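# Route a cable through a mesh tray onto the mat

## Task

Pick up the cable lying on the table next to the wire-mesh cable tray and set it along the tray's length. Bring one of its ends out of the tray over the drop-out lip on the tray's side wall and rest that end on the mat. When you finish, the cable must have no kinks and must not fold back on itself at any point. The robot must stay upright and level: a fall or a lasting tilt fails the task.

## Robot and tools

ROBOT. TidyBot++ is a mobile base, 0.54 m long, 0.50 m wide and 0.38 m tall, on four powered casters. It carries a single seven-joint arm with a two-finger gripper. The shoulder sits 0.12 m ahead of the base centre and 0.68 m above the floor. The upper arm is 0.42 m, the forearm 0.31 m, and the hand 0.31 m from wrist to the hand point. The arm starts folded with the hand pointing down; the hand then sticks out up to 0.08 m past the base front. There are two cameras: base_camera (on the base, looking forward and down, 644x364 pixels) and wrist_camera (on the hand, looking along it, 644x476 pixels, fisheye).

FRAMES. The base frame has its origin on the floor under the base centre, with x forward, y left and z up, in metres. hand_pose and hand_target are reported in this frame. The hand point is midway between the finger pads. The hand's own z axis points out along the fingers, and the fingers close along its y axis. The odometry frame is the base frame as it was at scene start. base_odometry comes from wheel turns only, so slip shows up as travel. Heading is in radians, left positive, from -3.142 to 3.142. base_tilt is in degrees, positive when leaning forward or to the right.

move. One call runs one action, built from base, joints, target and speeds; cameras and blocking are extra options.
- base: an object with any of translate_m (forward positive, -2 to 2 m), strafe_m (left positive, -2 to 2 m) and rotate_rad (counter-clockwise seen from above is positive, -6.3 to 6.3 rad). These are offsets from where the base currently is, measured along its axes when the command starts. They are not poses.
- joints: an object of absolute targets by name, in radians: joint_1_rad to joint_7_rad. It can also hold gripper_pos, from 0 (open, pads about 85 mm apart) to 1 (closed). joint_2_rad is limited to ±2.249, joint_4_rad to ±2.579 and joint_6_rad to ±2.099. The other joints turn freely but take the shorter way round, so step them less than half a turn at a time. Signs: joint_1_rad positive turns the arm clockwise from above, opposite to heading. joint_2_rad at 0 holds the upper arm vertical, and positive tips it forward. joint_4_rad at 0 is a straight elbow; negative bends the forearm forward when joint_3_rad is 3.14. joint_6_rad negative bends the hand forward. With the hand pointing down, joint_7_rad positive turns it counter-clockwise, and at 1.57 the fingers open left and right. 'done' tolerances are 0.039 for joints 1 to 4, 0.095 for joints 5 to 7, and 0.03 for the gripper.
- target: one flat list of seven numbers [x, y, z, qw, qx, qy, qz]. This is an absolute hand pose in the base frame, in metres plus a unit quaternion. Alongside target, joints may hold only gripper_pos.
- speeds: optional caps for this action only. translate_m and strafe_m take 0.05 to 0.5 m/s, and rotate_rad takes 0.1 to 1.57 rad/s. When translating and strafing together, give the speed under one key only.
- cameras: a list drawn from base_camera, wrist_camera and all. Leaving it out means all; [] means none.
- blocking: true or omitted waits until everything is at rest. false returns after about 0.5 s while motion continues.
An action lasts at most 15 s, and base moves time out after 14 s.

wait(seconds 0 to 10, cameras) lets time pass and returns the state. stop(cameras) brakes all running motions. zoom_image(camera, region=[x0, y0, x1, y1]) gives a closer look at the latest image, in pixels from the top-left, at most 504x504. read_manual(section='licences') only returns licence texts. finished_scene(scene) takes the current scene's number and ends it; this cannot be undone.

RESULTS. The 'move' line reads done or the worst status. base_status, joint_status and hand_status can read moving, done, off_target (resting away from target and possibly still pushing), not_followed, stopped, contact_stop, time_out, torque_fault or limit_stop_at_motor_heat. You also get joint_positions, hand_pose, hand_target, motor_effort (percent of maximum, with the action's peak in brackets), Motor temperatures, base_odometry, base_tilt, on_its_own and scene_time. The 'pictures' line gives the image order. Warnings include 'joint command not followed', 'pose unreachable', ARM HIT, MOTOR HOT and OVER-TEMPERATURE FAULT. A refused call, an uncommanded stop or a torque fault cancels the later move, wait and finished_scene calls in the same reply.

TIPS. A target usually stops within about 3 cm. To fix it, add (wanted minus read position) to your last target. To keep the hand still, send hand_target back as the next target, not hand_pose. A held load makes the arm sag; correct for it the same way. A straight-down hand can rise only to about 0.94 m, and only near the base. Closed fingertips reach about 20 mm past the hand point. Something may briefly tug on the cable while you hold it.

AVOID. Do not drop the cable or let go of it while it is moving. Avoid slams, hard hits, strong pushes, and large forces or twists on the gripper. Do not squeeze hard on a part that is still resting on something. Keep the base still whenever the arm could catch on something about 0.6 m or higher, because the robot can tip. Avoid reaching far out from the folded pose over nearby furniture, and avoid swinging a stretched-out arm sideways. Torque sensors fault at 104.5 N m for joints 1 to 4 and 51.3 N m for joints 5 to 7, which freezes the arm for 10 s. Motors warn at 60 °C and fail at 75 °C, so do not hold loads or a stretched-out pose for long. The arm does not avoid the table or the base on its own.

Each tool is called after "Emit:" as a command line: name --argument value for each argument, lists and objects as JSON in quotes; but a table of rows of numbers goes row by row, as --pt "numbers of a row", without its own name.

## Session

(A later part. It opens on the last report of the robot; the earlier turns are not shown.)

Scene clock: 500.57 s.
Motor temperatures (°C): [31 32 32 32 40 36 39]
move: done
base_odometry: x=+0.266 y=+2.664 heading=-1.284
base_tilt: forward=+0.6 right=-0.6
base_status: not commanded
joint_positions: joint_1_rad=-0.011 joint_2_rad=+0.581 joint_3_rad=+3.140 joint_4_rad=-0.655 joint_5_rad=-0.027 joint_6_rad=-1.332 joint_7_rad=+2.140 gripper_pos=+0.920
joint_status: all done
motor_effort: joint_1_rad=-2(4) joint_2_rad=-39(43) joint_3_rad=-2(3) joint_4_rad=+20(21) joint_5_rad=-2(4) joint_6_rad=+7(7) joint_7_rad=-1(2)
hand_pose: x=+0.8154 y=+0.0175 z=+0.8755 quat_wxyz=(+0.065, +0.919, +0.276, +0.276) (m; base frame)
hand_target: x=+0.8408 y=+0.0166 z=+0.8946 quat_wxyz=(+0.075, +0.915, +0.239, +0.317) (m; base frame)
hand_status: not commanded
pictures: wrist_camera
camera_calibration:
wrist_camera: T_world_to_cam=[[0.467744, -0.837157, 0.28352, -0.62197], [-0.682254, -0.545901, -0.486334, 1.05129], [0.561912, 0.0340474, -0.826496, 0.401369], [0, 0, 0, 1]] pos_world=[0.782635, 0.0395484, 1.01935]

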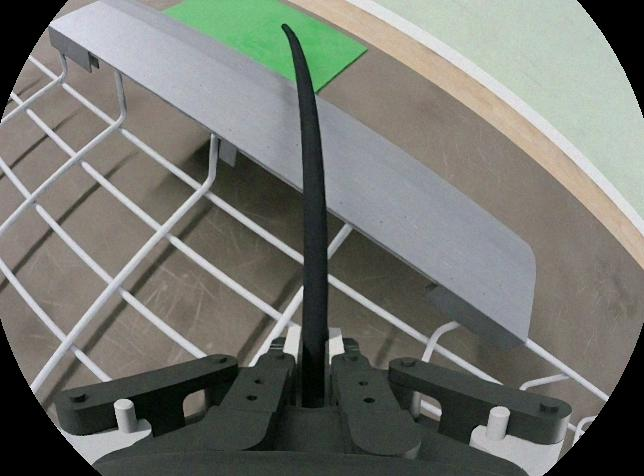

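Emit:
move --base '{"strafe_m": 0.12}' --speeds '{"strafe_m": 0.15}' --cameras '["wrist_camera"]'

Scene clock: 510.40 s.
Motor temperatures (°C): [31 32 32 32 40 36 39]
move: done
base_odometry: x=+0.381 y=+2.698 heading=-1.285
base_tilt: forward=+0.6 right=-0.6
base_status: done
joint_positions: joint_1_rad=-0.015 joint_2_rad=+0.581 joint_3_rad=+3.140 joint_4_rad=-0.653 joint_5_rad=-0.026 joint_6_rad=-1.327 joint_7_rad=+2.139 gripper_pos=+0.920
joint_status: not commanded
motor_effort: joint_1_rad=-2(6) joint_2_rad=-40(42) joint_3_rad=-2(4) joint_4_rad=+20(20) joint_5_rad=-2(3) joint_6_rad=+6(7) joint_7_rad=+0(1)
hand_pose: x=+0.8170 y=+0.0204 z=+0.8773 quat_wxyz=(+0.065, +0.917, +0.276, +0.279) (m; base frame)
hand_target: x=+0.8408 y=+0.0166 z=+0.8946 quat_wxyz=(+0.075, +0.915, +0.239, +0.317) (m; base frame)
hand_status: not commanded
pictures: wrist_camera
camera_calibration:
wrist_camera: T_world_to_cam=[[0.467771, -0.836253, 0.286131, -0.623142], [-0.677369, -0.547148, -0.491732, 1.05562], [0.567768, 0.0362015, -0.822392, 0.393398], [0, 0, 0, 1]] pos_world=[0.783174, 0.0422348, 1.02091]

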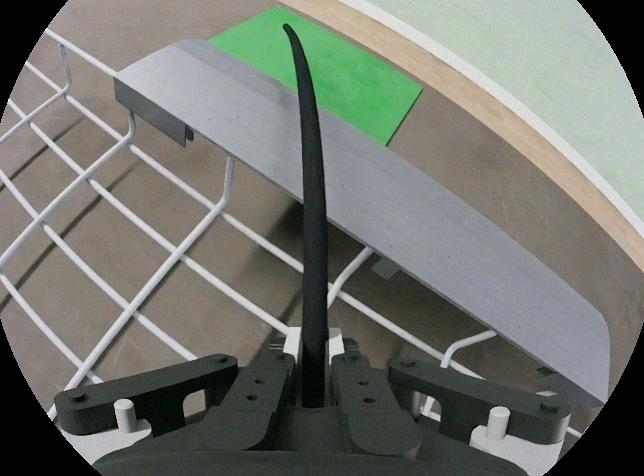

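Emit:
move --joints '{"joint_2_rad": 0.625, "gripper_pos": 0.96}' --cameras '[]'

Emit:
move --joints '{"gripper_pos": 0.86}' --cameras '[]'

Emit:
move --joints '{"gripper_pos": 0.6}' --cameras '["wrist_camera"]'

Scene clock: 520.50 s.
Motor temperatures (°C): [31 32 32 32 40 36 39]
move: off_target
base_odometry: x=+0.381 y=+2.698 heading=-1.285
base_tilt: forward=+0.6 right=-0.6
base_status: not commanded
joint_positions: joint_1_rad=-0.015 joint_2_rad=+0.604 joint_3_rad=+3.140 joint_4_rad=-0.651 joint_5_rad=-0.026 joint_6_rad=-1.327 joint_7_rad=+2.139 gripper_pos=+0.920
joint_status: gripper_pos off_target (ended at +0.920, target +0.960); the others done
motor_effort: joint_1_rad=-1(2) joint_2_rad=-40(42) joint_3_rad=-1(2) joint_4_rad=+20(21) joint_5_rad=-3(3) joint_6_rad=+5(6) joint_7_rad=-1(1)
hand_pose: x=+0.8218 y=+0.0205 z=+0.8620 quat_wxyz=(+0.062, +0.920, +0.277, +0.269) (m; base frame)
hand_target: x=+0.8472 y=+0.0167 z=+0.8714 quat_wxyz=(+0.072, +0.920, +0.240, +0.303) (m; base frame)
hand_status: not commanded
pictures: none
No camera images: "cameras" was empty.

Scene clock: 521.13 s.
Motor temperatures (°C): [31 32 32 32 40 36 39]
move: done
base_odometry: x=+0.381 y=+2.698 heading=-1.285
base_tilt: forward=+0.6 right=-0.6
base_status: not commanded
joint_positions: joint_1_rad=-0.015 joint_2_rad=+0.604 joint_3_rad=+3.140 joint_4_rad=-0.649 joint_5_rad=-0.026 joint_6_rad=-1.319 joint_7_rad=+2.137 gripper_pos=+0.860
joint_status: all done
motor_effort: joint_1_rad=-1(2) joint_2_rad=-40(41) joint_3_rad=-2(2) joint_4_rad=+19(20) joint_5_rad=-1(3) joint_6_rad=+4(6) joint_7_rad=+0(1)
hand_pose: x=+0.8241 y=+0.0205 z=+0.8642 quat_wxyz=(+0.063, +0.919, +0.276, +0.274) (m; base frame)
hand_target: x=+0.8472 y=+0.0167 z=+0.8714 quat_wxyz=(+0.072, +0.920, +0.240, +0.303) (m; base frame)
hand_status: not commanded
pictures: none
No camera images: "cameras" was empty.

Scene clock: 521.80 s.
Motor temperatures (°C): [31 32 32 32 40 36 39]
move: done
base_odometry: x=+0.381 y=+2.698 heading=-1.285
base_tilt: forward=+0.6 right=-0.6
base_status: not commanded
joint_positions: joint_1_rad=-0.015 joint_2_rad=+0.604 joint_3_rad=+3.140 joint_4_rad=-0.649 joint_5_rad=-0.026 joint_6_rad=-1.319 joint_7_rad=+2.137 gripper_pos=+0.600
joint_status: all done
motor_effort: joint_1_rad=+0(1) joint_2_rad=-40(41) joint_3_rad=-1(2) joint_4_rad=+19(19) joint_5_rad=-1(2) joint_6_rad=+5(6) joint_7_rad=+0(1)
hand_pose: x=+0.8241 y=+0.0205 z=+0.8642 quat_wxyz=(+0.063, +0.919, +0.276, +0.274) (m; base frame)
hand_target: x=+0.8472 y=+0.0167 z=+0.8714 quat_wxyz=(+0.072, +0.920, +0.240, +0.303) (m; base frame)
hand_status: not commanded
pictures: wrist_camera
camera_calibration:
wrist_camera: T_world_to_cam=[[0.469419, -0.837422, 0.279945, -0.618647], [-0.683972, -0.545372, -0.484512, 1.05323], [0.558415, 0.0359647, -0.828782, 0.391773], [0, 0, 0, 1]] pos_world=[0.792015, 0.0422445, 1.00819]

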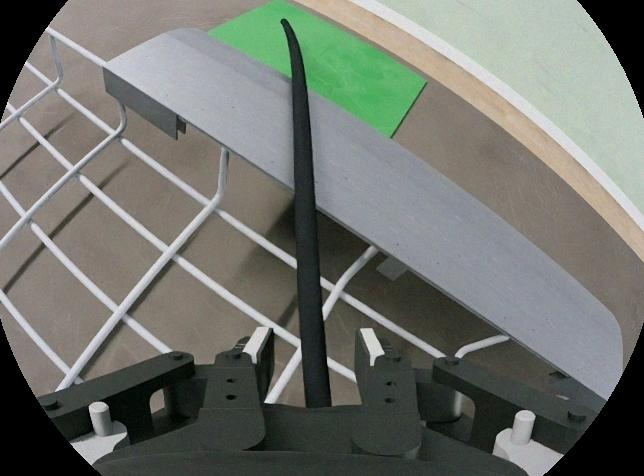

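Emit:
move --joints '{"joint_2_rad": 0.48, "gripper_pos": 0.4}' --cameras '[]'

Emit:
move --joints '{"joint_1_rad": 0.0, "joint_2_rad": -0.1, "joint_4_rad": -1.25, "joint_6_rad": -1.03, "joint_7_rad": 1.57}' --cameras '["wrist_camera"]'

Scene clock: 532.40 s.
Motor temperatures (°C): [31 32 32 32 40 36 39]
move: done
base_odometry: x=+0.381 y=+2.698 heading=-1.285
base_tilt: forward=+0.6 right=-0.6
base_status: not commanded
joint_positions: joint_1_rad=-0.015 joint_2_rad=+0.478 joint_3_rad=+3.140 joint_4_rad=-0.639 joint_5_rad=-0.026 joint_6_rad=-1.319 joint_7_rad=+2.137 gripper_pos=+0.400
joint_status: all done
motor_effort: joint_1_rad=+0(1) joint_2_rad=-36(45) joint_3_rad=+0(2) joint_4_rad=+19(21) joint_5_rad=-1(2) joint_6_rad=+5(6) joint_7_rad=+0(1)
hand_pose: x=+0.7966 y=+0.0201 z=+0.9561 quat_wxyz=(+0.081, +0.899, +0.270, +0.336) (m; base frame)
hand_target: x=+0.8122 y=+0.0160 z=+0.9747 quat_wxyz=(+0.088, +0.895, +0.234, +0.369) (m; base frame)
hand_status: not commanded
pictures: none
No camera images: "cameras" was empty.

Scene clock: 534.53 s.
Motor temperatures (°C): [31 32 32 32 40 36 39]
move: done
base_odometry: x=+0.381 y=+2.698 heading=-1.285
base_tilt: forward=+0.6 right=-0.6
base_status: not commanded
joint_positions: joint_1_rad=-0.015 joint_2_rad=-0.084 joint_3_rad=+3.140 joint_4_rad=-1.238 joint_5_rad=-0.026 joint_6_rad=-1.095 joint_7_rad=+1.649 gripper_pos=+0.400
joint_status: all done
motor_effort: joint_1_rad=-1(2) joint_2_rad=-17(37) joint_3_rad=+0(2) joint_4_rad=+20(21) joint_5_rad=-1(2) joint_6_rad=+7(8) joint_7_rad=+0(3)
hand_pose: x=+0.6131 y=+0.0168 z=+1.0330 quat_wxyz=(+0.000, +0.901, +0.042, +0.432) (m; base frame)
hand_target: x=+0.6192 y=+0.0022 z=+1.0507 quat_wxyz=(+0.000, +0.887, +0.000, +0.462) (m; base frame)
hand_status: not commanded
pictures: wrist_camera
camera_calibration:
wrist_camera: T_world_to_cam=[[0.0697012, -0.996382, 0.0486282, -0.0833165], [-0.607193, -0.0810516, -0.790409, 1.24979], [0.791491, 0.0255657, -0.610646, 0.28159], [0, 0, 0, 1]] pos_world=[0.541799, 0.0110837, 1.16385]

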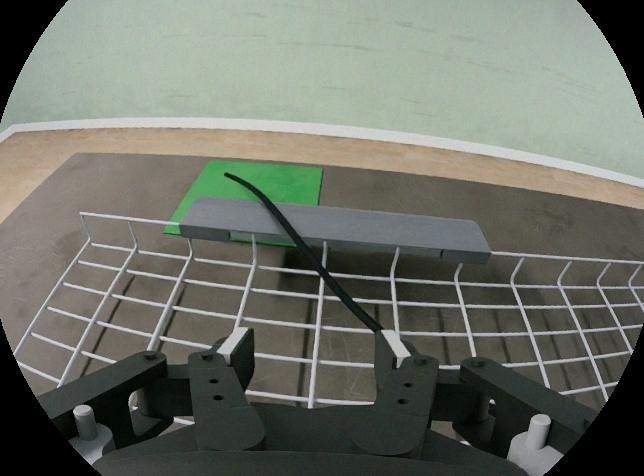

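Emit:
zoom_image --camera "wrist_camera" --region '[150, 140, 350, 280]'

Scaled by 2.520.

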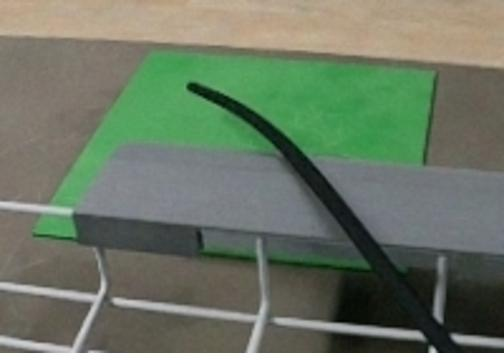

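Emit:
move --base '{"strafe_m": -0.8}' --joints '{"joint_1_rad": 0.0, "joint_2_rad": 0.23, "joint_4_rad": -0.86, "joint_6_rad": -2.05, "joint_7_rad": 3.21, "gripper_pos": 0.3}' --cameras '["wrist_camera"]'

Scene clock: 570.70 s.
Motor temperatures (°C): [31 32 32 32 40 36 39]
move: done
base_odometry: x=-0.386 y=+2.472 heading=-1.284
base_tilt: forward=+0.6 right=-0.6
base_status: done
joint_positions: joint_1_rad=-0.007 joint_2_rad=+0.207 joint_3_rad=+3.140 joint_4_rad=-0.885 joint_5_rad=-0.026 joint_6_rad=-1.993 joint_7_rad=+3.132 gripper_pos=+0.300
joint_status: all done
motor_effort: joint_1_rad=+0(3) joint_2_rad=-23(24) joint_3_rad=-1(2) joint_4_rad=+16(21) joint_5_rad=-1(2) joint_6_rad=+1(8) joint_7_rad=+0(3)
hand_pose: x=+0.5019 y=+0.0121 z=+0.9279 quat_wxyz=(+0.011, +0.703, +0.711, +0.029) (m; base frame)
hand_target: x=+0.4941 y=+0.0018 z=+0.9256 quat_wxyz=(+0.000, +0.682, +0.731, +0.001) (m; base frame)
hand_status: not commanded
pictures: wrist_camera
camera_calibration:
wrist_camera: T_world_to_cam=[[0.997473, 0.0152652, 0.069391, -0.572219], [0.0183898, -0.998835, -0.0446156, 0.103878], [0.0686291, 0.0457789, -0.996591, 1.02623], [0, 0, 0, 1]] pos_world=[0.498433, 0.065512, 1.06708]

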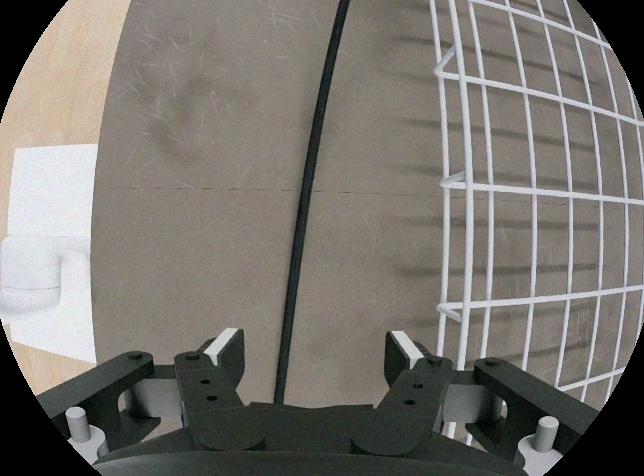

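Emit:
move --joints '{"joint_1_rad": 0.0, "joint_2_rad": 0.122, "joint_4_rad": -1.59, "joint_6_rad": -1.36, "joint_7_rad": 2.95, "gripper_pos": 0.55}' --cameras '["wrist_camera"]'

Emit:
zoom_image --camera "wrist_camera" --region '[180, 260, 460, 440]'

Scene clock: 584.13 s.
Motor temperatures (°C): [31 32 32 32 40 36 39]
move: done
base_odometry: x=-0.386 y=+2.472 heading=-1.284
base_tilt: forward=+0.6 right=-0.6
base_status: not commanded
joint_positions: joint_1_rad=-0.007 joint_2_rad=+0.147 joint_3_rad=+3.140 joint_4_rad=-1.579 joint_5_rad=-0.026 joint_6_rad=-1.419 joint_7_rad=+3.028 gripper_pos=+0.550
joint_status: all done
motor_effort: joint_1_rad=+0(2) joint_2_rad=-22(25) joint_3_rad=-1(2) joint_4_rad=+16(18) joint_5_rad=-1(2) joint_6_rad=+1(1) joint_7_rad=+0(2)
hand_pose: x=+0.4902 y=+0.0127 z=+0.7385 quat_wxyz=(-0.011, +0.745, +0.667, +0.008) (m; base frame)
hand_target: x=+0.5031 y=+0.0019 z=+0.7447 quat_wxyz=(+0.022, +0.771, +0.636, +0.027) (m; base frame)
hand_status: not commanded
pictures: wrist_camera
camera_calibration:
wrist_camera: T_world_to_cam=[[0.994565, -0.103874, 0.00707086, -0.498513], [-0.103436, -0.993543, -0.0466161, 0.157373], [0.0118674, 0.0456313, -0.998888, 0.867813], [0, 0, 0, 1]] pos_world=[0.501783, 0.0649753, 0.877709]

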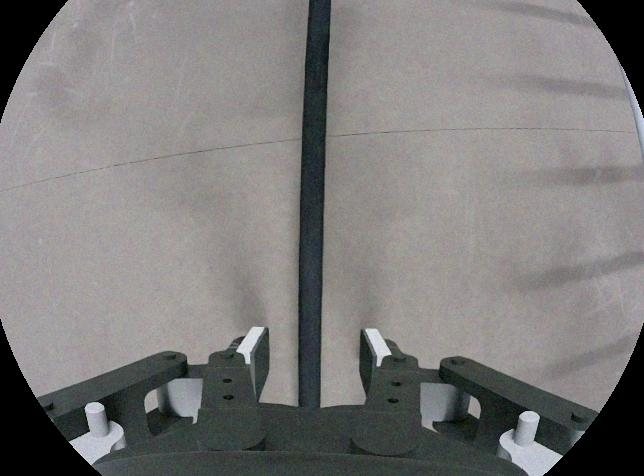

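Scaled by 1.800.

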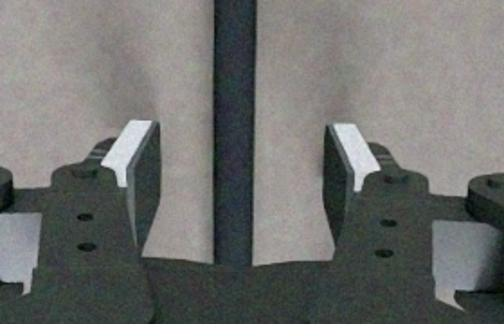

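Emit:
move --joints '{"gripper_pos": 0.96}' --cameras '[]'

Emit:
move --joints '{"joint_2_rad": 0.275, "joint_4_rad": -0.79, "joint_6_rad": -2.08}' --cameras '["wrist_camera"]'

Scene clock: 595.57 s.
Motor temperatures (°C): [31 32 32 32 40 36 39]
move: done
base_odometry: x=-0.386 y=+2.472 heading=-1.284
base_tilt: forward=+0.6 right=-0.6
base_status: not commanded
joint_positions: joint_1_rad=-0.007 joint_2_rad=+0.145 joint_3_rad=+3.140 joint_4_rad=-1.579 joint_5_rad=-0.026 joint_6_rad=-1.416 joint_7_rad=+3.027 gripper_pos=+0.937
joint_status: all done
motor_effort: joint_1_rad=+0(1) joint_2_rad=-22(22) joint_3_rad=-1(2) joint_4_rad=+17(17) joint_5_rad=-1(2) joint_6_rad=+1(1) joint_7_rad=+1(1)
hand_pose: x=+0.4910 y=+0.0127 z=+0.7390 quat_wxyz=(-0.009, +0.745, +0.667, +0.009) (m; base frame)
hand_target: x=+0.5031 y=+0.0019 z=+0.7447 quat_wxyz=(+0.022, +0.771, +0.636, +0.027) (m; base frame)
hand_status: not commanded
pictures: none
No camera images: "cameras" was empty.

Scene clock: 597.93 s.
Motor temperatures (°C): [31 32 32 32 40 36 39]
move: done
base_odometry: x=-0.386 y=+2.472 heading=-1.284
base_tilt: forward=+0.6 right=-0.6
base_status: not commanded
joint_positions: joint_1_rad=-0.007 joint_2_rad=+0.249 joint_3_rad=+3.140 joint_4_rad=-0.817 joint_5_rad=-0.026 joint_6_rad=-2.022 joint_7_rad=+3.027 gripper_pos=+0.937
joint_status: all done
motor_effort: joint_1_rad=+0(2) joint_2_rad=-25(25) joint_3_rad=+0(1) joint_4_rad=+16(19) joint_5_rad=-1(3) joint_6_rad=+0(2) joint_7_rad=+0(1)
hand_pose: x=+0.5145 y=+0.0121 z=+0.9306 quat_wxyz=(+0.009, +0.739, +0.673, +0.028) (m; base frame)
hand_target: x=+0.5072 y=+0.0018 z=+0.9278 quat_wxyz=(-0.001, +0.771, +0.637, -0.001) (m; base frame)
hand_status: not commanded
pictures: wrist_camera
camera_calibration:
wrist_camera: T_world_to_cam=[[0.994047, -0.089108, 0.0626897, -0.575756], [-0.0860557, -0.995044, -0.0498174, 0.162287], [0.0668181, 0.044126, -0.996789, 1.0292], [0, 0, 0, 1]] pos_world=[0.517525, 0.0647639, 1.07007]

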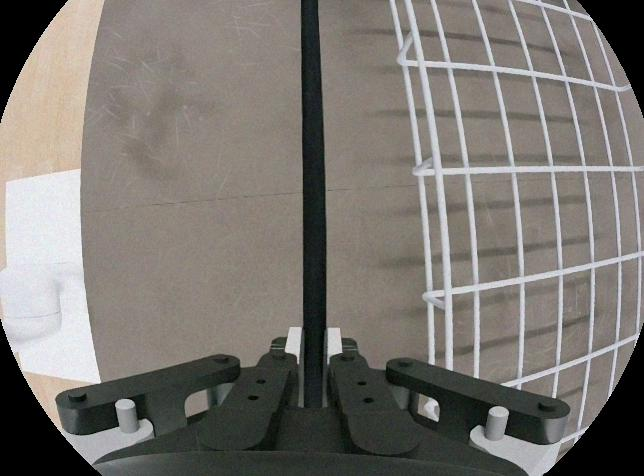

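Emit:
move --base '{"strafe_m": -0.1}' --speeds '{"strafe_m": 0.2}' --joints '{"joint_1_rad": 0.0, "joint_2_rad": 0.443, "joint_4_rad": -0.623, "joint_6_rad": -1.507, "joint_7_rad": 3.2}' --cameras '["wrist_camera"]'

Scene clock: 606.50 s.
Motor temperatures (°C): [31 32 32 32 40 36 39]
move: done
base_odometry: x=-0.482 y=+2.444 heading=-1.284
base_tilt: forward=+0.6 right=-0.6
base_status: done
joint_positions: joint_1_rad=-0.001 joint_2_rad=+0.438 joint_3_rad=+3.140 joint_4_rad=-0.652 joint_5_rad=-0.026 joint_6_rad=-1.577 joint_7_rad=+3.126 gripper_pos=+0.937
joint_status: all done
motor_effort: joint_1_rad=+0(4) joint_2_rad=-34(38) joint_3_rad=-1(3) joint_4_rad=+18(19) joint_5_rad=-2(2) joint_6_rad=+6(6) joint_7_rad=+1(1)
hand_pose: x=+0.7183 y=+0.0110 z=+0.9314 quat_wxyz=(+0.155, +0.689, +0.685, +0.177) (m; base frame)
hand_target: x=+0.7421 y=+0.0021 z=+0.9517 quat_wxyz=(+0.204, +0.658, +0.699, +0.193) (m; base frame)
hand_status: not commanded
pictures: wrist_camera
camera_calibration:
wrist_camera: T_world_to_cam=[[0.883917, -0.00777224, 0.46758, -1.07738], [0.0159721, -0.998777, -0.0467957, 0.102778], [0.467372, 0.0488317, -0.882711, 0.622453], [0, 0, 0, 1]] pos_world=[0.659752, 0.0638832, 1.05801]

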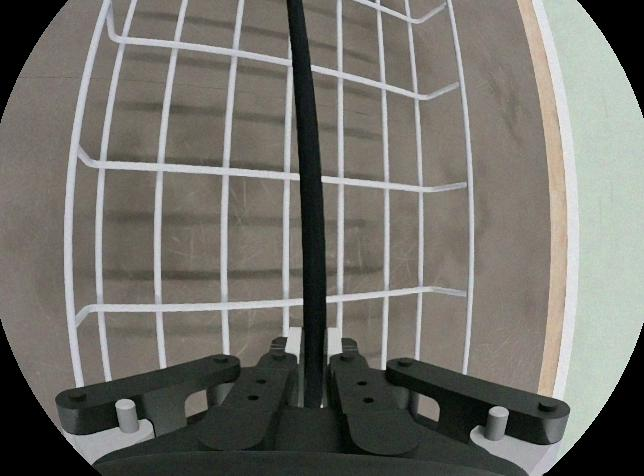

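Emit:
move --joints '{"joint_1_rad": 0.0, "joint_2_rad": 0.298, "joint_4_rad": -1.25, "joint_6_rad": -1.005}' --cameras '["wrist_camera"]'

Scene clock: 616.20 s.
Motor temperatures (°C): [31 32 32 32 40 36 39]
move: done
base_odometry: x=-0.482 y=+2.444 heading=-1.284
base_tilt: forward=+0.6 right=-0.6
base_status: not commanded
joint_positions: joint_1_rad=-0.001 joint_2_rad=+0.310 joint_3_rad=+3.140 joint_4_rad=-1.232 joint_5_rad=-0.026 joint_6_rad=-1.070 joint_7_rad=+3.126 gripper_pos=+0.937
joint_status: all done
motor_effort: joint_1_rad=+1(2) joint_2_rad=-29(34) joint_3_rad=+0(2) joint_4_rad=+19(21) joint_5_rad=+0(3) joint_6_rad=+5(6) joint_7_rad=+0(1)
hand_pose: x=+0.7189 y=+0.0102 z=+0.8228 quat_wxyz=(+0.174, +0.689, +0.676, +0.196) (m; base frame)
hand_target: x=+0.7296 y=+0.0022 z=+0.8323 quat_wxyz=(+0.211, +0.656, +0.697, +0.199) (m; base frame)
hand_status: not commanded
pictures: wrist_camera
camera_calibration:
wrist_camera: T_world_to_cam=[[0.856902, -0.0205605, 0.515069, -1.04662], [0.00579459, -0.998757, -0.0495086, 0.106362], [0.515447, 0.0454087, -0.855718, 0.469583], [0, 0, 0, 1]] pos_world=[0.65419, 0.0633874, 0.946178]

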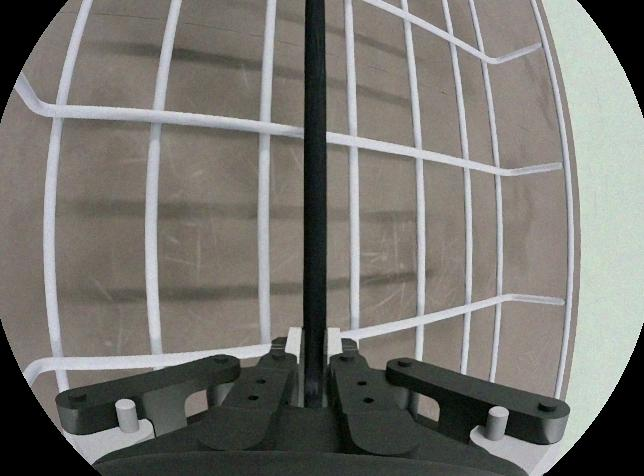

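Emit:
move --joints '{"gripper_pos": 0.86}' --cameras '[]'

Emit:
move --joints '{"gripper_pos": 0.6}' --cameras '["wrist_camera"]'

Scene clock: 626.07 s.
Motor temperatures (°C): [31 32 32 32 40 36 39]
move: done
base_odometry: x=-0.482 y=+2.444 heading=-1.284
base_tilt: forward=+0.6 right=-0.6
base_status: not commanded
joint_positions: joint_1_rad=-0.001 joint_2_rad=+0.310 joint_3_rad=+3.140 joint_4_rad=-1.234 joint_5_rad=-0.026 joint_6_rad=-1.061 joint_7_rad=+3.126 gripper_pos=+0.860
joint_status: all done
motor_effort: joint_1_rad=+0(1) joint_2_rad=-30(30) joint_3_rad=+0(1) joint_4_rad=+19(20) joint_5_rad=-1(2) joint_6_rad=+4(5) joint_7_rad=+0(1)
hand_pose: x=+0.7205 y=+0.0101 z=+0.8236 quat_wxyz=(+0.176, +0.688, +0.675, +0.198) (m; base frame)
hand_target: x=+0.7296 y=+0.0022 z=+0.8323 quat_wxyz=(+0.211, +0.656, +0.697, +0.199) (m; base frame)
hand_status: not commanded
pictures: none
No camera images: "cameras" was empty.

Scene clock: 626.73 s.
Motor temperatures (°C): [31 32 32 32 40 36 39]
move: done
base_odometry: x=-0.482 y=+2.444 heading=-1.284
base_tilt: forward=+0.6 right=-0.6
base_status: not commanded
joint_positions: joint_1_rad=-0.001 joint_2_rad=+0.305 joint_3_rad=+3.140 joint_4_rad=-1.234 joint_5_rad=-0.026 joint_6_rad=-1.047 joint_7_rad=+3.126 gripper_pos=+0.600
joint_status: all done
motor_effort: joint_1_rad=-1(1) joint_2_rad=-29(29) joint_3_rad=+0(2) joint_4_rad=+17(18) joint_5_rad=-2(2) joint_6_rad=+3(3) joint_7_rad=+0(1)
hand_pose: x=+0.7237 y=+0.0101 z=+0.8285 quat_wxyz=(+0.183, +0.687, +0.673, +0.205) (m; base frame)
hand_target: x=+0.7296 y=+0.0022 z=+0.8323 quat_wxyz=(+0.211, +0.656, +0.697, +0.199) (m; base frame)
hand_status: not commanded
pictures: wrist_camera
camera_calibration:
wrist_camera: T_world_to_cam=[[0.843371, -0.0211228, 0.536916, -1.06204], [0.00645579, -0.998757, -0.0494325, 0.105995], [0.537292, 0.0451562, -0.842186, 0.444919], [0, 0, 0, 1]] pos_world=[0.655955, 0.0633392, 0.950169]

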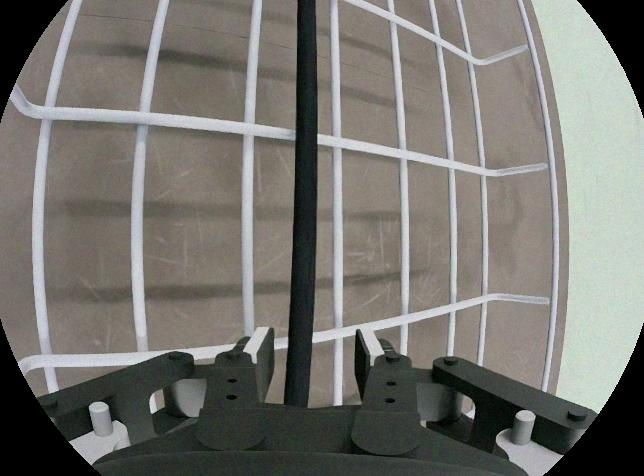

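Emit:
move --joints '{"joint_2_rad": 0.16, "gripper_pos": 0.4}' --cameras '[]'

Emit:
move --base '{"strafe_m": -0.45}' --joints '{"joint_1_rad": 0.0, "joint_2_rad": 0.28, "joint_4_rad": -0.78, "joint_6_rad": -2.05, "joint_7_rad": 3.2}' --cameras '["wrist_camera"]'

Scene clock: 633.47 s.
Motor temperatures (°C): [31 32 32 32 40 36 39]
move: done
base_odometry: x=-0.482 y=+2.444 heading=-1.284
base_tilt: forward=+0.6 right=-0.6
base_status: not commanded
joint_positions: joint_1_rad=-0.001 joint_2_rad=+0.163 joint_3_rad=+3.140 joint_4_rad=-1.250 joint_5_rad=-0.026 joint_6_rad=-1.046 joint_7_rad=+3.126 gripper_pos=+0.400
joint_status: all done
motor_effort: joint_1_rad=-1(2) joint_2_rad=-26(34) joint_3_rad=-1(2) joint_4_rad=+20(21) joint_5_rad=+0(2) joint_6_rad=+6(6) joint_7_rad=+0(1)
hand_pose: x=+0.6940 y=+0.0100 z=+0.9048 quat_wxyz=(+0.225, +0.672, +0.660, +0.248) (m; base frame)
hand_target: x=+0.7031 y=+0.0022 z=+0.9148 quat_wxyz=(+0.258, +0.641, +0.680, +0.244) (m; base frame)
hand_status: not commanded
pictures: none
No camera images: "cameras" was empty.

Scene clock: 635.70 s.
Motor temperatures (°C): [31 32 32 32 40 36 39]
move: done
base_odometry: x=-0.914 y=+2.316 heading=-1.283
base_tilt: forward=+0.6 right=-0.6
base_status: done
joint_positions: joint_1_rad=+0.003 joint_2_rad=+0.252 joint_3_rad=+3.140 joint_4_rad=-0.805 joint_5_rad=-0.026 joint_6_rad=-1.992 joint_7_rad=+3.126 gripper_pos=+0.400
joint_status: all done
motor_effort: joint_1_rad=-1(3) joint_2_rad=-24(28) joint_3_rad=-1(3) joint_4_rad=+15(22) joint_5_rad=-1(2) joint_6_rad=+2(6) joint_7_rad=+0(2)
hand_pose: x=+0.5264 y=+0.0080 z=+0.9342 quat_wxyz=(+0.024, +0.708, +0.704, +0.042) (m; base frame)
hand_target: x=+0.5193 y=+0.0019 z=+0.9287 quat_wxyz=(+0.011, +0.686, +0.728, +0.011) (m; base frame)
hand_status: not commanded
pictures: wrist_camera
camera_calibration:
wrist_camera: T_world_to_cam=[[0.994444, -0.00115807, 0.105257, -0.628821], [0.0035747, -0.998991, -0.0447642, 0.107556], [0.105203, 0.0448918, -0.993437, 1.00881], [0, 0, 0, 1]] pos_world=[0.518813, 0.0614316, 1.0732]

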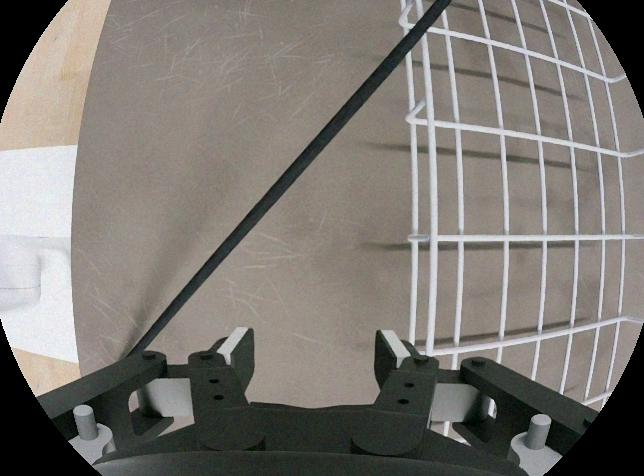

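Emit:
move --joints '{"joint_1_rad": -0.1, "joint_2_rad": 0.03, "joint_4_rad": -1.58, "joint_6_rad": -1.46, "joint_7_rad": 2.19}' --cameras '["wrist_camera"]'

Emit:
zoom_image --camera "wrist_camera" --region '[180, 260, 460, 440]'

Scene clock: 656.73 s.
Motor temperatures (°C): [31 32 32 32 40 36 39]
move: done
base_odometry: x=-0.914 y=+2.316 heading=-1.283
base_tilt: forward=+0.6 right=-0.6
base_status: not commanded
joint_positions: joint_1_rad=-0.082 joint_2_rad=+0.054 joint_3_rad=+3.140 joint_4_rad=-1.569 joint_5_rad=-0.026 joint_6_rad=-1.518 joint_7_rad=+2.269 gripper_pos=+0.400
joint_status: all done
motor_effort: joint_1_rad=+0(2) joint_2_rad=-19(26) joint_3_rad=+0(2) joint_4_rad=+17(18) joint_5_rad=-1(2) joint_6_rad=+1(2) joint_7_rad=+0(2)
hand_pose: x=+0.4539 y=+0.0377 z=+0.7743 quat_wxyz=(-0.013, +0.925, +0.380, +0.004) (m; base frame)
hand_target: x=+0.4660 y=+0.0367 z=+0.7796 quat_wxyz=(+0.009, +0.935, +0.352, +0.035) (m; base frame)
hand_status: not commanded
pictures: wrist_camera
camera_calibration:
wrist_camera: T_world_to_cam=[[0.707428, -0.706741, -0.0079481, -0.295343], [-0.706471, -0.706732, -0.037791, 0.43615], [0.0210913, 0.0323495, -0.999254, 0.899399], [0, 0, 0, 1]] pos_world=[0.498091, 0.0704152, 0.912863]

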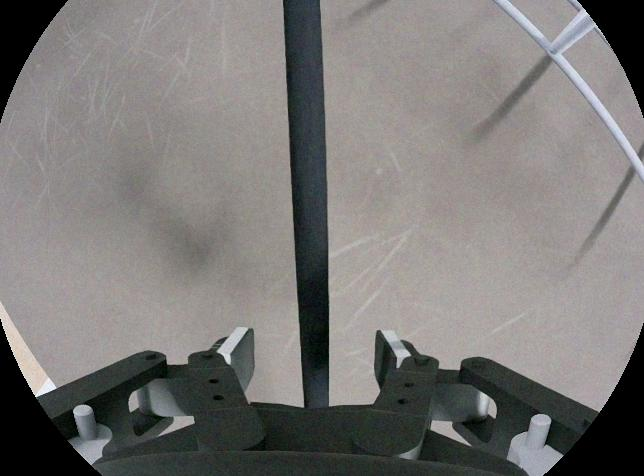

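Scaled by 1.800.

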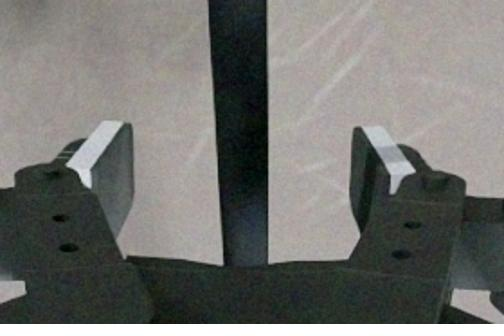

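Emit:
move --joints '{"gripper_pos": 0.96}' --cameras '[]'

Emit:
move --joints '{"joint_1_rad": -0.08, "joint_2_rad": 0.25, "joint_4_rad": -0.83, "joint_6_rad": -2.05, "joint_7_rad": 2.6}' --cameras '["wrist_camera"]'

Scene clock: 664.30 s.
Motor temperatures (°C): [31 32 32 32 40 36 39]
move: off_target
base_odometry: x=-0.914 y=+2.316 heading=-1.283
base_tilt: forward=+0.6 right=-0.6
base_status: not commanded
joint_positions: joint_1_rad=-0.082 joint_2_rad=+0.054 joint_3_rad=+3.140 joint_4_rad=-1.569 joint_5_rad=-0.026 joint_6_rad=-1.516 joint_7_rad=+2.267 gripper_pos=+0.913
joint_status: gripper_pos off_target (ended at +0.913, target +0.960)
motor_effort: joint_1_rad=-1(1) joint_2_rad=-19(19) joint_3_rad=+0(1) joint_4_rad=+17(17) joint_5_rad=-1(2) joint_6_rad=+0(1) joint_7_rad=+0(1)
hand_pose: x=+0.4544 y=+0.0377 z=+0.7743 quat_wxyz=(-0.012, +0.925, +0.380, +0.005) (m; base frame)
hand_target: x=+0.4660 y=+0.0367 z=+0.7796 quat_wxyz=(+0.009, +0.935, +0.352, +0.035) (m; base frame)
hand_status: not commanded
pictures: none
No camera images: "cameras" was empty.

Scene clock: 666.33 s.
Motor temperatures (°C): [31 32 32 32 40 36 39]
move: done
base_odometry: x=-0.914 y=+2.316 heading=-1.283
base_tilt: forward=+0.6 right=-0.6
base_status: not commanded
joint_positions: joint_1_rad=-0.082 joint_2_rad=+0.223 joint_3_rad=+3.140 joint_4_rad=-0.858 joint_5_rad=-0.026 joint_6_rad=-1.993 joint_7_rad=+2.520 gripper_pos=+0.913
joint_status: all done
motor_effort: joint_1_rad=-1(2) joint_2_rad=-24(25) joint_3_rad=-1(2) joint_4_rad=+16(20) joint_5_rad=-2(2) joint_6_rad=+1(2) joint_7_rad=+0(2)
hand_pose: x=+0.5086 y=+0.0415 z=+0.9296 quat_wxyz=(+0.003, +0.866, +0.498, +0.036) (m; base frame)
hand_target: x=+0.5026 y=+0.0326 z=+0.9264 quat_wxyz=(+0.002, +0.850, +0.527, +0.005) (m; base frame)
hand_status: not commanded
pictures: wrist_camera
camera_calibration:
wrist_camera: T_world_to_cam=[[0.865065, -0.498722, 0.0542074, -0.476696], [-0.494154, -0.865755, -0.0792444, 0.420531], [0.0864513, 0.0417648, -0.99538, 1.01606], [0, 0, 0, 1]] pos_world=[0.532341, 0.0839036, 1.07053]

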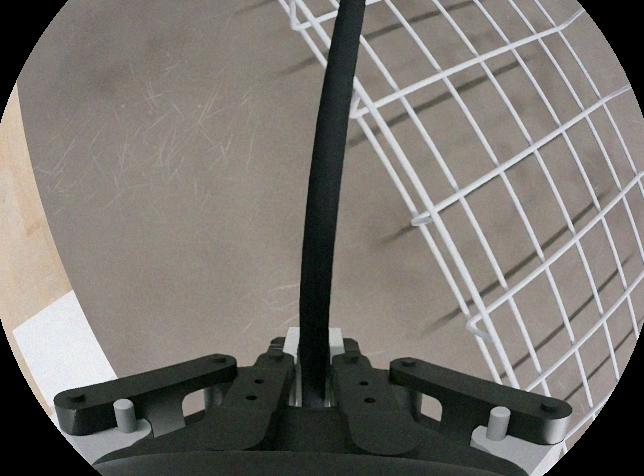

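Emit:
move --base '{"strafe_m": -0.1}' --speeds '{"strafe_m": 0.2}' --joints '{"joint_1_rad": 0.0, "joint_2_rad": 0.45, "joint_4_rad": -0.623, "joint_6_rad": -1.507, "joint_7_rad": 3.2}' --cameras '["wrist_camera"]'

Scene clock: 671.77 s.
Motor temperatures (°C): [31 32 32 32 40 36 39]
move: done
base_odometry: x=-1.010 y=+2.288 heading=-1.283
base_tilt: forward=+0.6 right=-0.6
base_status: done
joint_positions: joint_1_rad=-0.004 joint_2_rad=+0.447 joint_3_rad=+3.140 joint_4_rad=-0.653 joint_5_rad=-0.026 joint_6_rad=-1.572 joint_7_rad=+3.121 gripper_pos=+0.913
joint_status: all done
motor_effort: joint_1_rad=+1(3) joint_2_rad=-34(38) joint_3_rad=+0(3) joint_4_rad=+18(20) joint_5_rad=-1(2) joint_6_rad=+4(5) joint_7_rad=+0(2)
hand_pose: x=+0.7218 y=+0.0125 z=+0.9267 quat_wxyz=(+0.153, +0.691, +0.684, +0.176) (m; base frame)
hand_target: x=+0.7440 y=+0.0021 z=+0.9473 quat_wxyz=(+0.201, +0.659, +0.699, +0.191) (m; base frame)
hand_status: not commanded
pictures: wrist_camera
camera_calibration:
wrist_camera: T_world_to_cam=[[0.885856, -0.011281, 0.463823, -1.07616], [0.0130854, -0.998699, -0.0492821, 0.108395], [0.463775, 0.0497262, -0.884556, 0.620851], [0, 0, 0, 1]] pos_world=[0.663969, 0.0652409, 1.05367]

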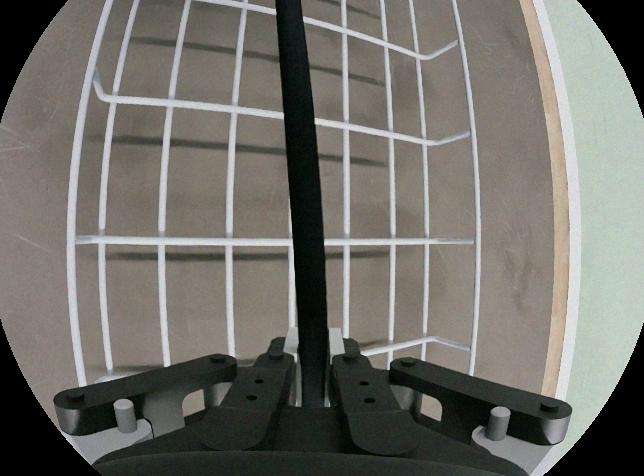

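Emit:
move --joints '{"joint_1_rad": 0.0, "joint_2_rad": 0.298, "joint_4_rad": -1.26, "joint_6_rad": -1.0}' --cameras '["wrist_camera"]'

Emit:
move --joints '{"gripper_pos": 0.86}' --cameras '[]'

Emit:
move --joints '{"gripper_pos": 0.6}' --cameras '["wrist_camera"]'

Scene clock: 677.77 s.
Motor temperatures (°C): [31 32 32 32 40 36 39]
move: done
base_odometry: x=-1.010 y=+2.288 heading=-1.283
base_tilt: forward=+0.6 right=-0.6
base_status: not commanded
joint_positions: joint_1_rad=-0.004 joint_2_rad=+0.316 joint_3_rad=+3.140 joint_4_rad=-1.244 joint_5_rad=-0.026 joint_6_rad=-1.061 joint_7_rad=+3.124 gripper_pos=+0.913
joint_status: all done
motor_effort: joint_1_rad=+0(3) joint_2_rad=-30(35) joint_3_rad=-1(2) joint_4_rad=+19(21) joint_5_rad=-2(3) joint_6_rad=+4(5) joint_7_rad=+0(1)
hand_pose: x=+0.7191 y=+0.0116 z=+0.8153 quat_wxyz=(+0.171, +0.690, +0.677, +0.193) (m; base frame)
hand_target: x=+0.7284 y=+0.0022 z=+0.8283 quat_wxyz=(+0.209, +0.657, +0.697, +0.198) (m; base frame)
hand_status: not commanded
pictures: wrist_camera
camera_calibration:
wrist_camera: T_world_to_cam=[[0.861182, -0.0207583, 0.507873, -1.04014], [0.00569468, -0.998709, -0.0504765, 0.108269], [0.508266, 0.0463616, -0.859952, 0.471546], [0, 0, 0, 1]] pos_world=[0.655459, 0.0646762, 0.939229]

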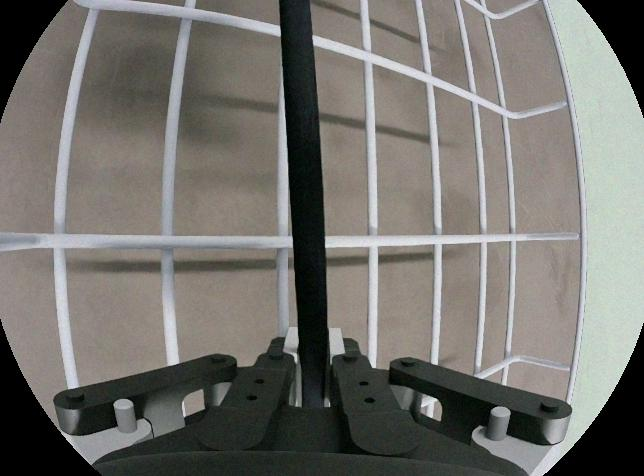

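Scene clock: 678.30 s.
Motor temperatures (°C): [31 32 32 32 40 36 39]
move: done
base_odometry: x=-1.010 y=+2.288 heading=-1.283
base_tilt: forward=+0.6 right=-0.6
base_status: not commanded
joint_positions: joint_1_rad=-0.004 joint_2_rad=+0.316 joint_3_rad=+3.140 joint_4_rad=-1.245 joint_5_rad=-0.026 joint_6_rad=-1.054 joint_7_rad=+3.124 gripper_pos=+0.860
joint_status: all done
motor_effort: joint_1_rad=-1(1) joint_2_rad=-31(31) joint_3_rad=-1(2) joint_4_rad=+19(20) joint_5_rad=-1(2) joint_6_rad=+3(5) joint_7_rad=+0(1)
hand_pose: x=+0.7206 y=+0.0116 z=+0.8158 quat_wxyz=(+0.173, +0.689, +0.676, +0.195) (m; base frame)
hand_target: x=+0.7284 y=+0.0022 z=+0.8283 quat_wxyz=(+0.209, +0.657, +0.697, +0.198) (m; base frame)
hand_status: not commanded
pictures: none
No camera images: "cameras" was empty.

Scene clock: 678.97 s.
Motor temperatures (°C): [31 32 32 32 40 36 39]
move: done
base_odometry: x=-1.010 y=+2.288 heading=-1.283
base_tilt: forward=+0.6 right=-0.6
base_status: not commanded
joint_positions: joint_1_rad=-0.004 joint_2_rad=+0.316 joint_3_rad=+3.140 joint_4_rad=-1.245 joint_5_rad=-0.026 joint_6_rad=-1.019 joint_7_rad=+3.124 gripper_pos=+0.601
joint_status: all done
motor_effort: joint_1_rad=+0(1) joint_2_rad=-31(32) joint_3_rad=-1(2) joint_4_rad=+16(17) joint_5_rad=-1(2) joint_6_rad=+0(3) joint_7_rad=+0(1)
hand_pose: x=+0.7299 y=+0.0115 z=+0.8216 quat_wxyz=(+0.185, +0.686, +0.673, +0.207) (m; base frame)
hand_target: x=+0.7284 y=+0.0022 z=+0.8283 quat_wxyz=(+0.209, +0.657, +0.697, +0.198) (m; base frame)
hand_status: not commanded
pictures: wrist_camera
camera_calibration:
wrist_camera: T_world_to_cam=[[0.839671, -0.0217682, 0.542658, -1.06551], [0.00668967, -0.998706, -0.0504133, 0.107627], [0.543054, 0.0459608, -0.838439, 0.42843], [0, 0, 0, 1]] pos_world=[0.6613, 0.0646024, 0.942848]

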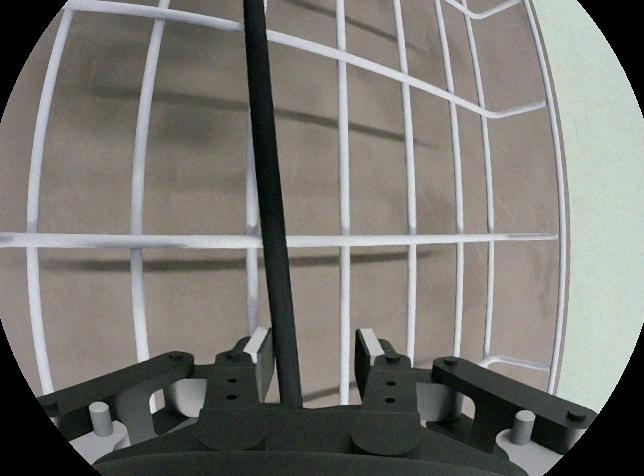

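Emit:
move --joints '{"joint_2_rad": 0.16, "gripper_pos": 0.4}' --cameras '[]'

Emit:
move --joints '{"joint_1_rad": -0.6, "joint_2_rad": 0.0, "joint_4_rad": -1.2, "joint_6_rad": -0.95, "joint_7_rad": 1.57}' --cameras '["wrist_camera"]'

Scene clock: 687.97 s.
Motor temperatures (°C): [31 32 32 32 40 36 39]
move: done
base_odometry: x=-1.010 y=+2.288 heading=-1.283
base_tilt: forward=+0.7 right=-0.6
base_status: not commanded
joint_positions: joint_1_rad=-0.004 joint_2_rad=+0.163 joint_3_rad=+3.140 joint_4_rad=-1.266 joint_5_rad=-0.026 joint_6_rad=-1.010 joint_7_rad=+3.124 gripper_pos=+0.400
joint_status: all done
motor_effort: joint_1_rad=-1(1) joint_2_rad=-26(33) joint_3_rad=-1(2) joint_4_rad=+20(22) joint_5_rad=-1(2) joint_6_rad=+6(6) joint_7_rad=+1(1)
hand_pose: x=+0.6996 y=+0.0113 z=+0.9040 quat_wxyz=(+0.231, +0.670, +0.658, +0.255) (m; base frame)
hand_target: x=+0.7024 y=+0.0022 z=+0.9107 quat_wxyz=(+0.257, +0.641, +0.681, +0.243) (m; base frame)
hand_status: not commanded
pictures: none
No camera images: "cameras" was empty.

Scene clock: 690.43 s.
Motor temperatures (°C): [31 32 32 32 40 36 39]
move: done
base_odometry: x=-1.010 y=+2.288 heading=-1.283
base_tilt: forward=+0.6 right=-0.6
base_status: not commanded
joint_positions: joint_1_rad=-0.587 joint_2_rad=+0.019 joint_3_rad=+3.140 joint_4_rad=-1.226 joint_5_rad=-0.026 joint_6_rad=-1.010 joint_7_rad=+1.650 gripper_pos=+0.400
joint_status: all done
motor_effort: joint_1_rad=-1(3) joint_2_rad=-21(28) joint_3_rad=+0(2) joint_4_rad=+20(21) joint_5_rad=+0(2) joint_6_rad=+7(8) joint_7_rad=+0(2)
hand_pose: x=+0.5697 y=+0.3103 z=+1.0065 quat_wxyz=(-0.121, +0.854, +0.294, +0.412) (m; base frame)
hand_target: x=+0.5746 y=+0.3144 z=+1.0461 quat_wxyz=(-0.141, +0.840, +0.260, +0.454) (m; base frame)
hand_status: not commanded
pictures: wrist_camera
camera_calibration:
wrist_camera: T_world_to_cam=[[0.596636, -0.801064, 0.0481852, -0.146858], [-0.471086, -0.398211, -0.787087, 1.24381], [0.649695, 0.446905, -0.614957, 0.246691], [0, 0, 0, 1]] pos_world=[0.513286, 0.267407, 1.13776]

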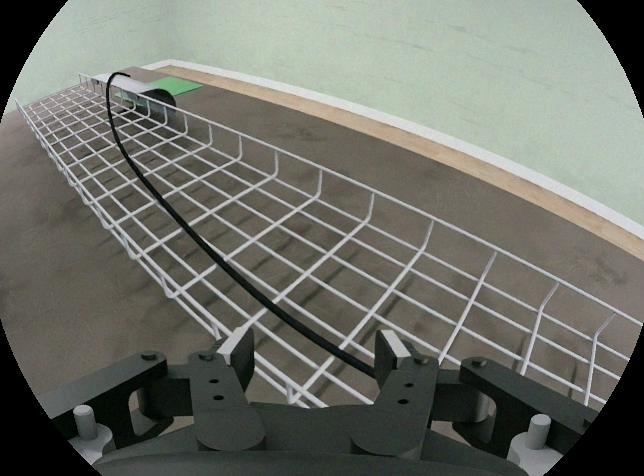

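Emit:
move --cameras '["wrist_camera"]'

Scene clock: 718.87 s.
Motor temperatures (°C): [31 32 32 32 40 36 39]
base_odometry: x=-1.010 y=+2.288 heading=-1.283
base_tilt: forward=+0.6 right=-0.6
base_status: not commanded
joint_positions: joint_1_rad=-0.587 joint_2_rad=+0.019 joint_3_rad=+3.140 joint_4_rad=-1.226 joint_5_rad=-0.026 joint_6_rad=-1.010 joint_7_rad=+1.647 gripper_pos=+0.400
joint_status: all done
motor_effort: joint_1_rad=-1(3) joint_2_rad=-21(28) joint_3_rad=-1(2) joint_4_rad=+20(21) joint_5_rad=-1(2) joint_6_rad=+6(8) joint_7_rad=+0(2)
hand_pose: x=+0.5697 y=+0.3103 z=+1.0065 quat_wxyz=(-0.121, +0.854, +0.293, +0.412) (m; base frame)
hand_target: x=+0.5746 y=+0.3144 z=+1.0461 quat_wxyz=(-0.141, +0.840, +0.260, +0.454) (m; base frame)
hand_status: not commanded
pictures: wrist_camera
camera_calibration:
wrist_camera: T_world_to_cam=[[0.595365, -0.802128, 0.0461583, -0.143764], [-0.472667, -0.396127, -0.787191, 1.24416], [0.649712, 0.446849, -0.61498, 0.246722], [0, 0, 0, 1]] pos_world=[0.513369, 0.267283, 1.13776]

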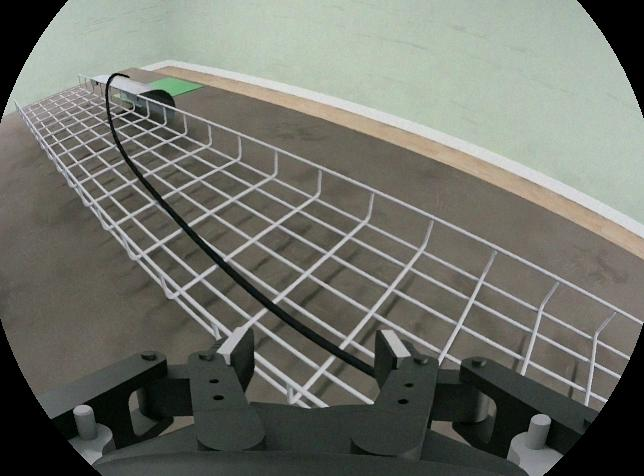

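Emit:
move --base '{"strafe_m": 1.3}' --speeds '{"strafe_m": 0.4}' --joints '{"joint_1_rad": 0.0, "joint_2_rad": -0.1, "joint_4_rad": -1.25, "joint_6_rad": -1.03, "joint_7_rad": 1.57}' --cameras '["wrist_camera", "base_camera"]'

Scene clock: 728.93 s.
Motor temperatures (°C): [31 32 32 32 40 36 39]
move: done
base_odometry: x=+0.237 y=+2.657 heading=-1.282
base_tilt: forward=+0.6 right=-0.6
base_status: done
joint_positions: joint_1_rad=-0.014 joint_2_rad=-0.078 joint_3_rad=+3.145 joint_4_rad=-1.239 joint_5_rad=-0.026 joint_6_rad=-1.010 joint_7_rad=+1.647 gripper_pos=+0.400
joint_status: all done
motor_effort: joint_1_rad=-1(4) joint_2_rad=-17(22) joint_3_rad=-1(3) joint_4_rad=+20(21) joint_5_rad=-1(2) joint_6_rad=+7(8) joint_7_rad=+0(2)
hand_pose: x=+0.6312 y=+0.0138 z=+1.0508 quat_wxyz=(+0.002, +0.884, +0.037, +0.467) (m; base frame)
hand_target: x=+0.6192 y=+0.0022 z=+1.0507 quat_wxyz=(+0.000, +0.887, +0.000, +0.462) (m; base frame)
hand_status: not commanded
pictures: base_camera, wrist_camera
camera_calibration:
wrist_camera: T_world_to_cam=[[0.0572269, -0.997118, 0.0498153, -0.0817896], [-0.544156, -0.0729865, -0.835803, 1.28239], [0.83703, 0.0207231, -0.546765, 0.182449], [0, 0, 0, 1]] pos_world=[0.549788, 0.00826273, 1.17566]

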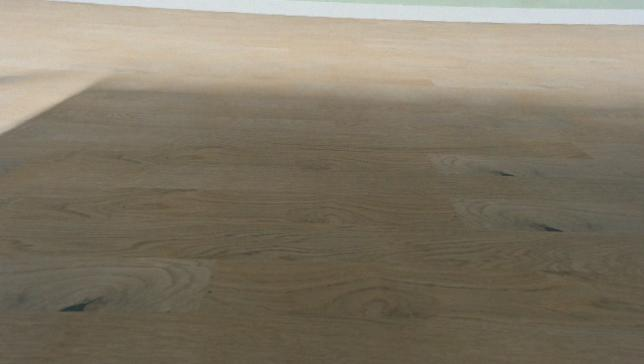

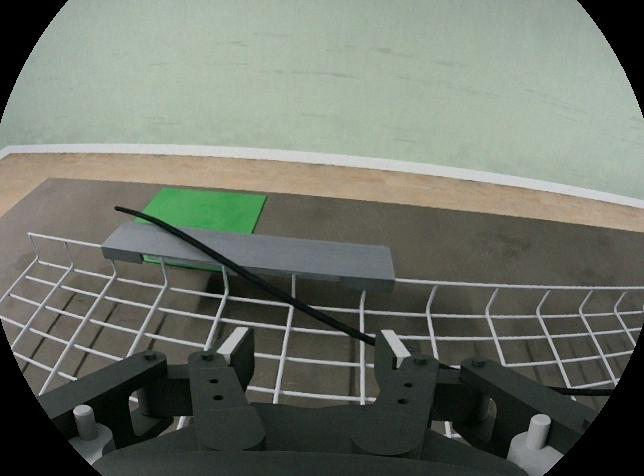

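Emit:
zoom_image --camera "wrist_camera" --region '[80, 160, 420, 400]'

Scaled by 1.482.

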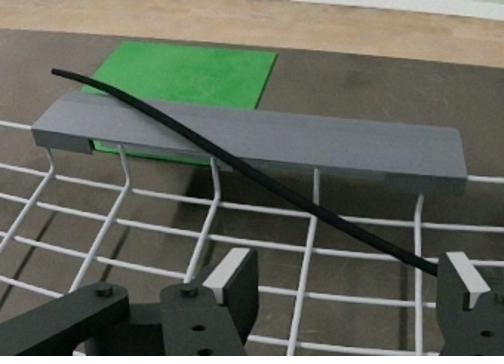

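Emit:
move --joints '{"joint_1_rad": 0.066, "joint_2_rad": 0.594, "joint_4_rad": -0.571, "joint_6_rad": -1.353, "joint_7_rad": 2.943, "gripper_pos": 0.55}' --cameras '["wrist_camera"]'

Scene clock: 859.37 s.
Motor temperatures (°C): [31 31 32 32 40 36 39]
move: done
base_odometry: x=+0.237 y=+2.657 heading=-1.282
base_tilt: forward=+0.6 right=-0.6
base_status: not commanded
joint_positions: joint_1_rad=+0.049 joint_2_rad=+0.580 joint_3_rad=+3.145 joint_4_rad=-0.598 joint_5_rad=-0.026 joint_6_rad=-1.301 joint_7_rad=+2.863 gripper_pos=+0.550
joint_status: all done
motor_effort: joint_1_rad=+0(2) joint_2_rad=-39(42) joint_3_rad=-2(2) joint_4_rad=+19(22) joint_5_rad=-1(2) joint_6_rad=+5(8) joint_7_rad=+0(3)
hand_pose: x=+0.8310 y=-0.0272 z=+0.9091 quat_wxyz=(+0.193, +0.769, +0.551, +0.262) (m; base frame)
hand_target: x=+0.8237 y=-0.0445 z=+0.9019 quat_wxyz=(+0.202, +0.756, +0.579, +0.231) (m; base frame)
hand_status: not commanded
pictures: wrist_camera
camera_calibration:
wrist_camera: T_world_to_cam=[[0.738829, -0.313961, 0.596289, -1.17158], [-0.239003, -0.949402, -0.203748, 0.417635], [0.630087, 0.00802014, -0.776483, 0.319021], [0, 0, 0, 1]] pos_world=[0.764404, 0.0261133, 1.03141]

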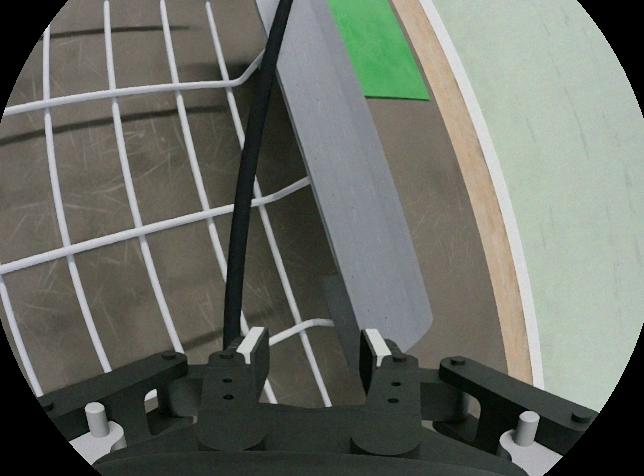

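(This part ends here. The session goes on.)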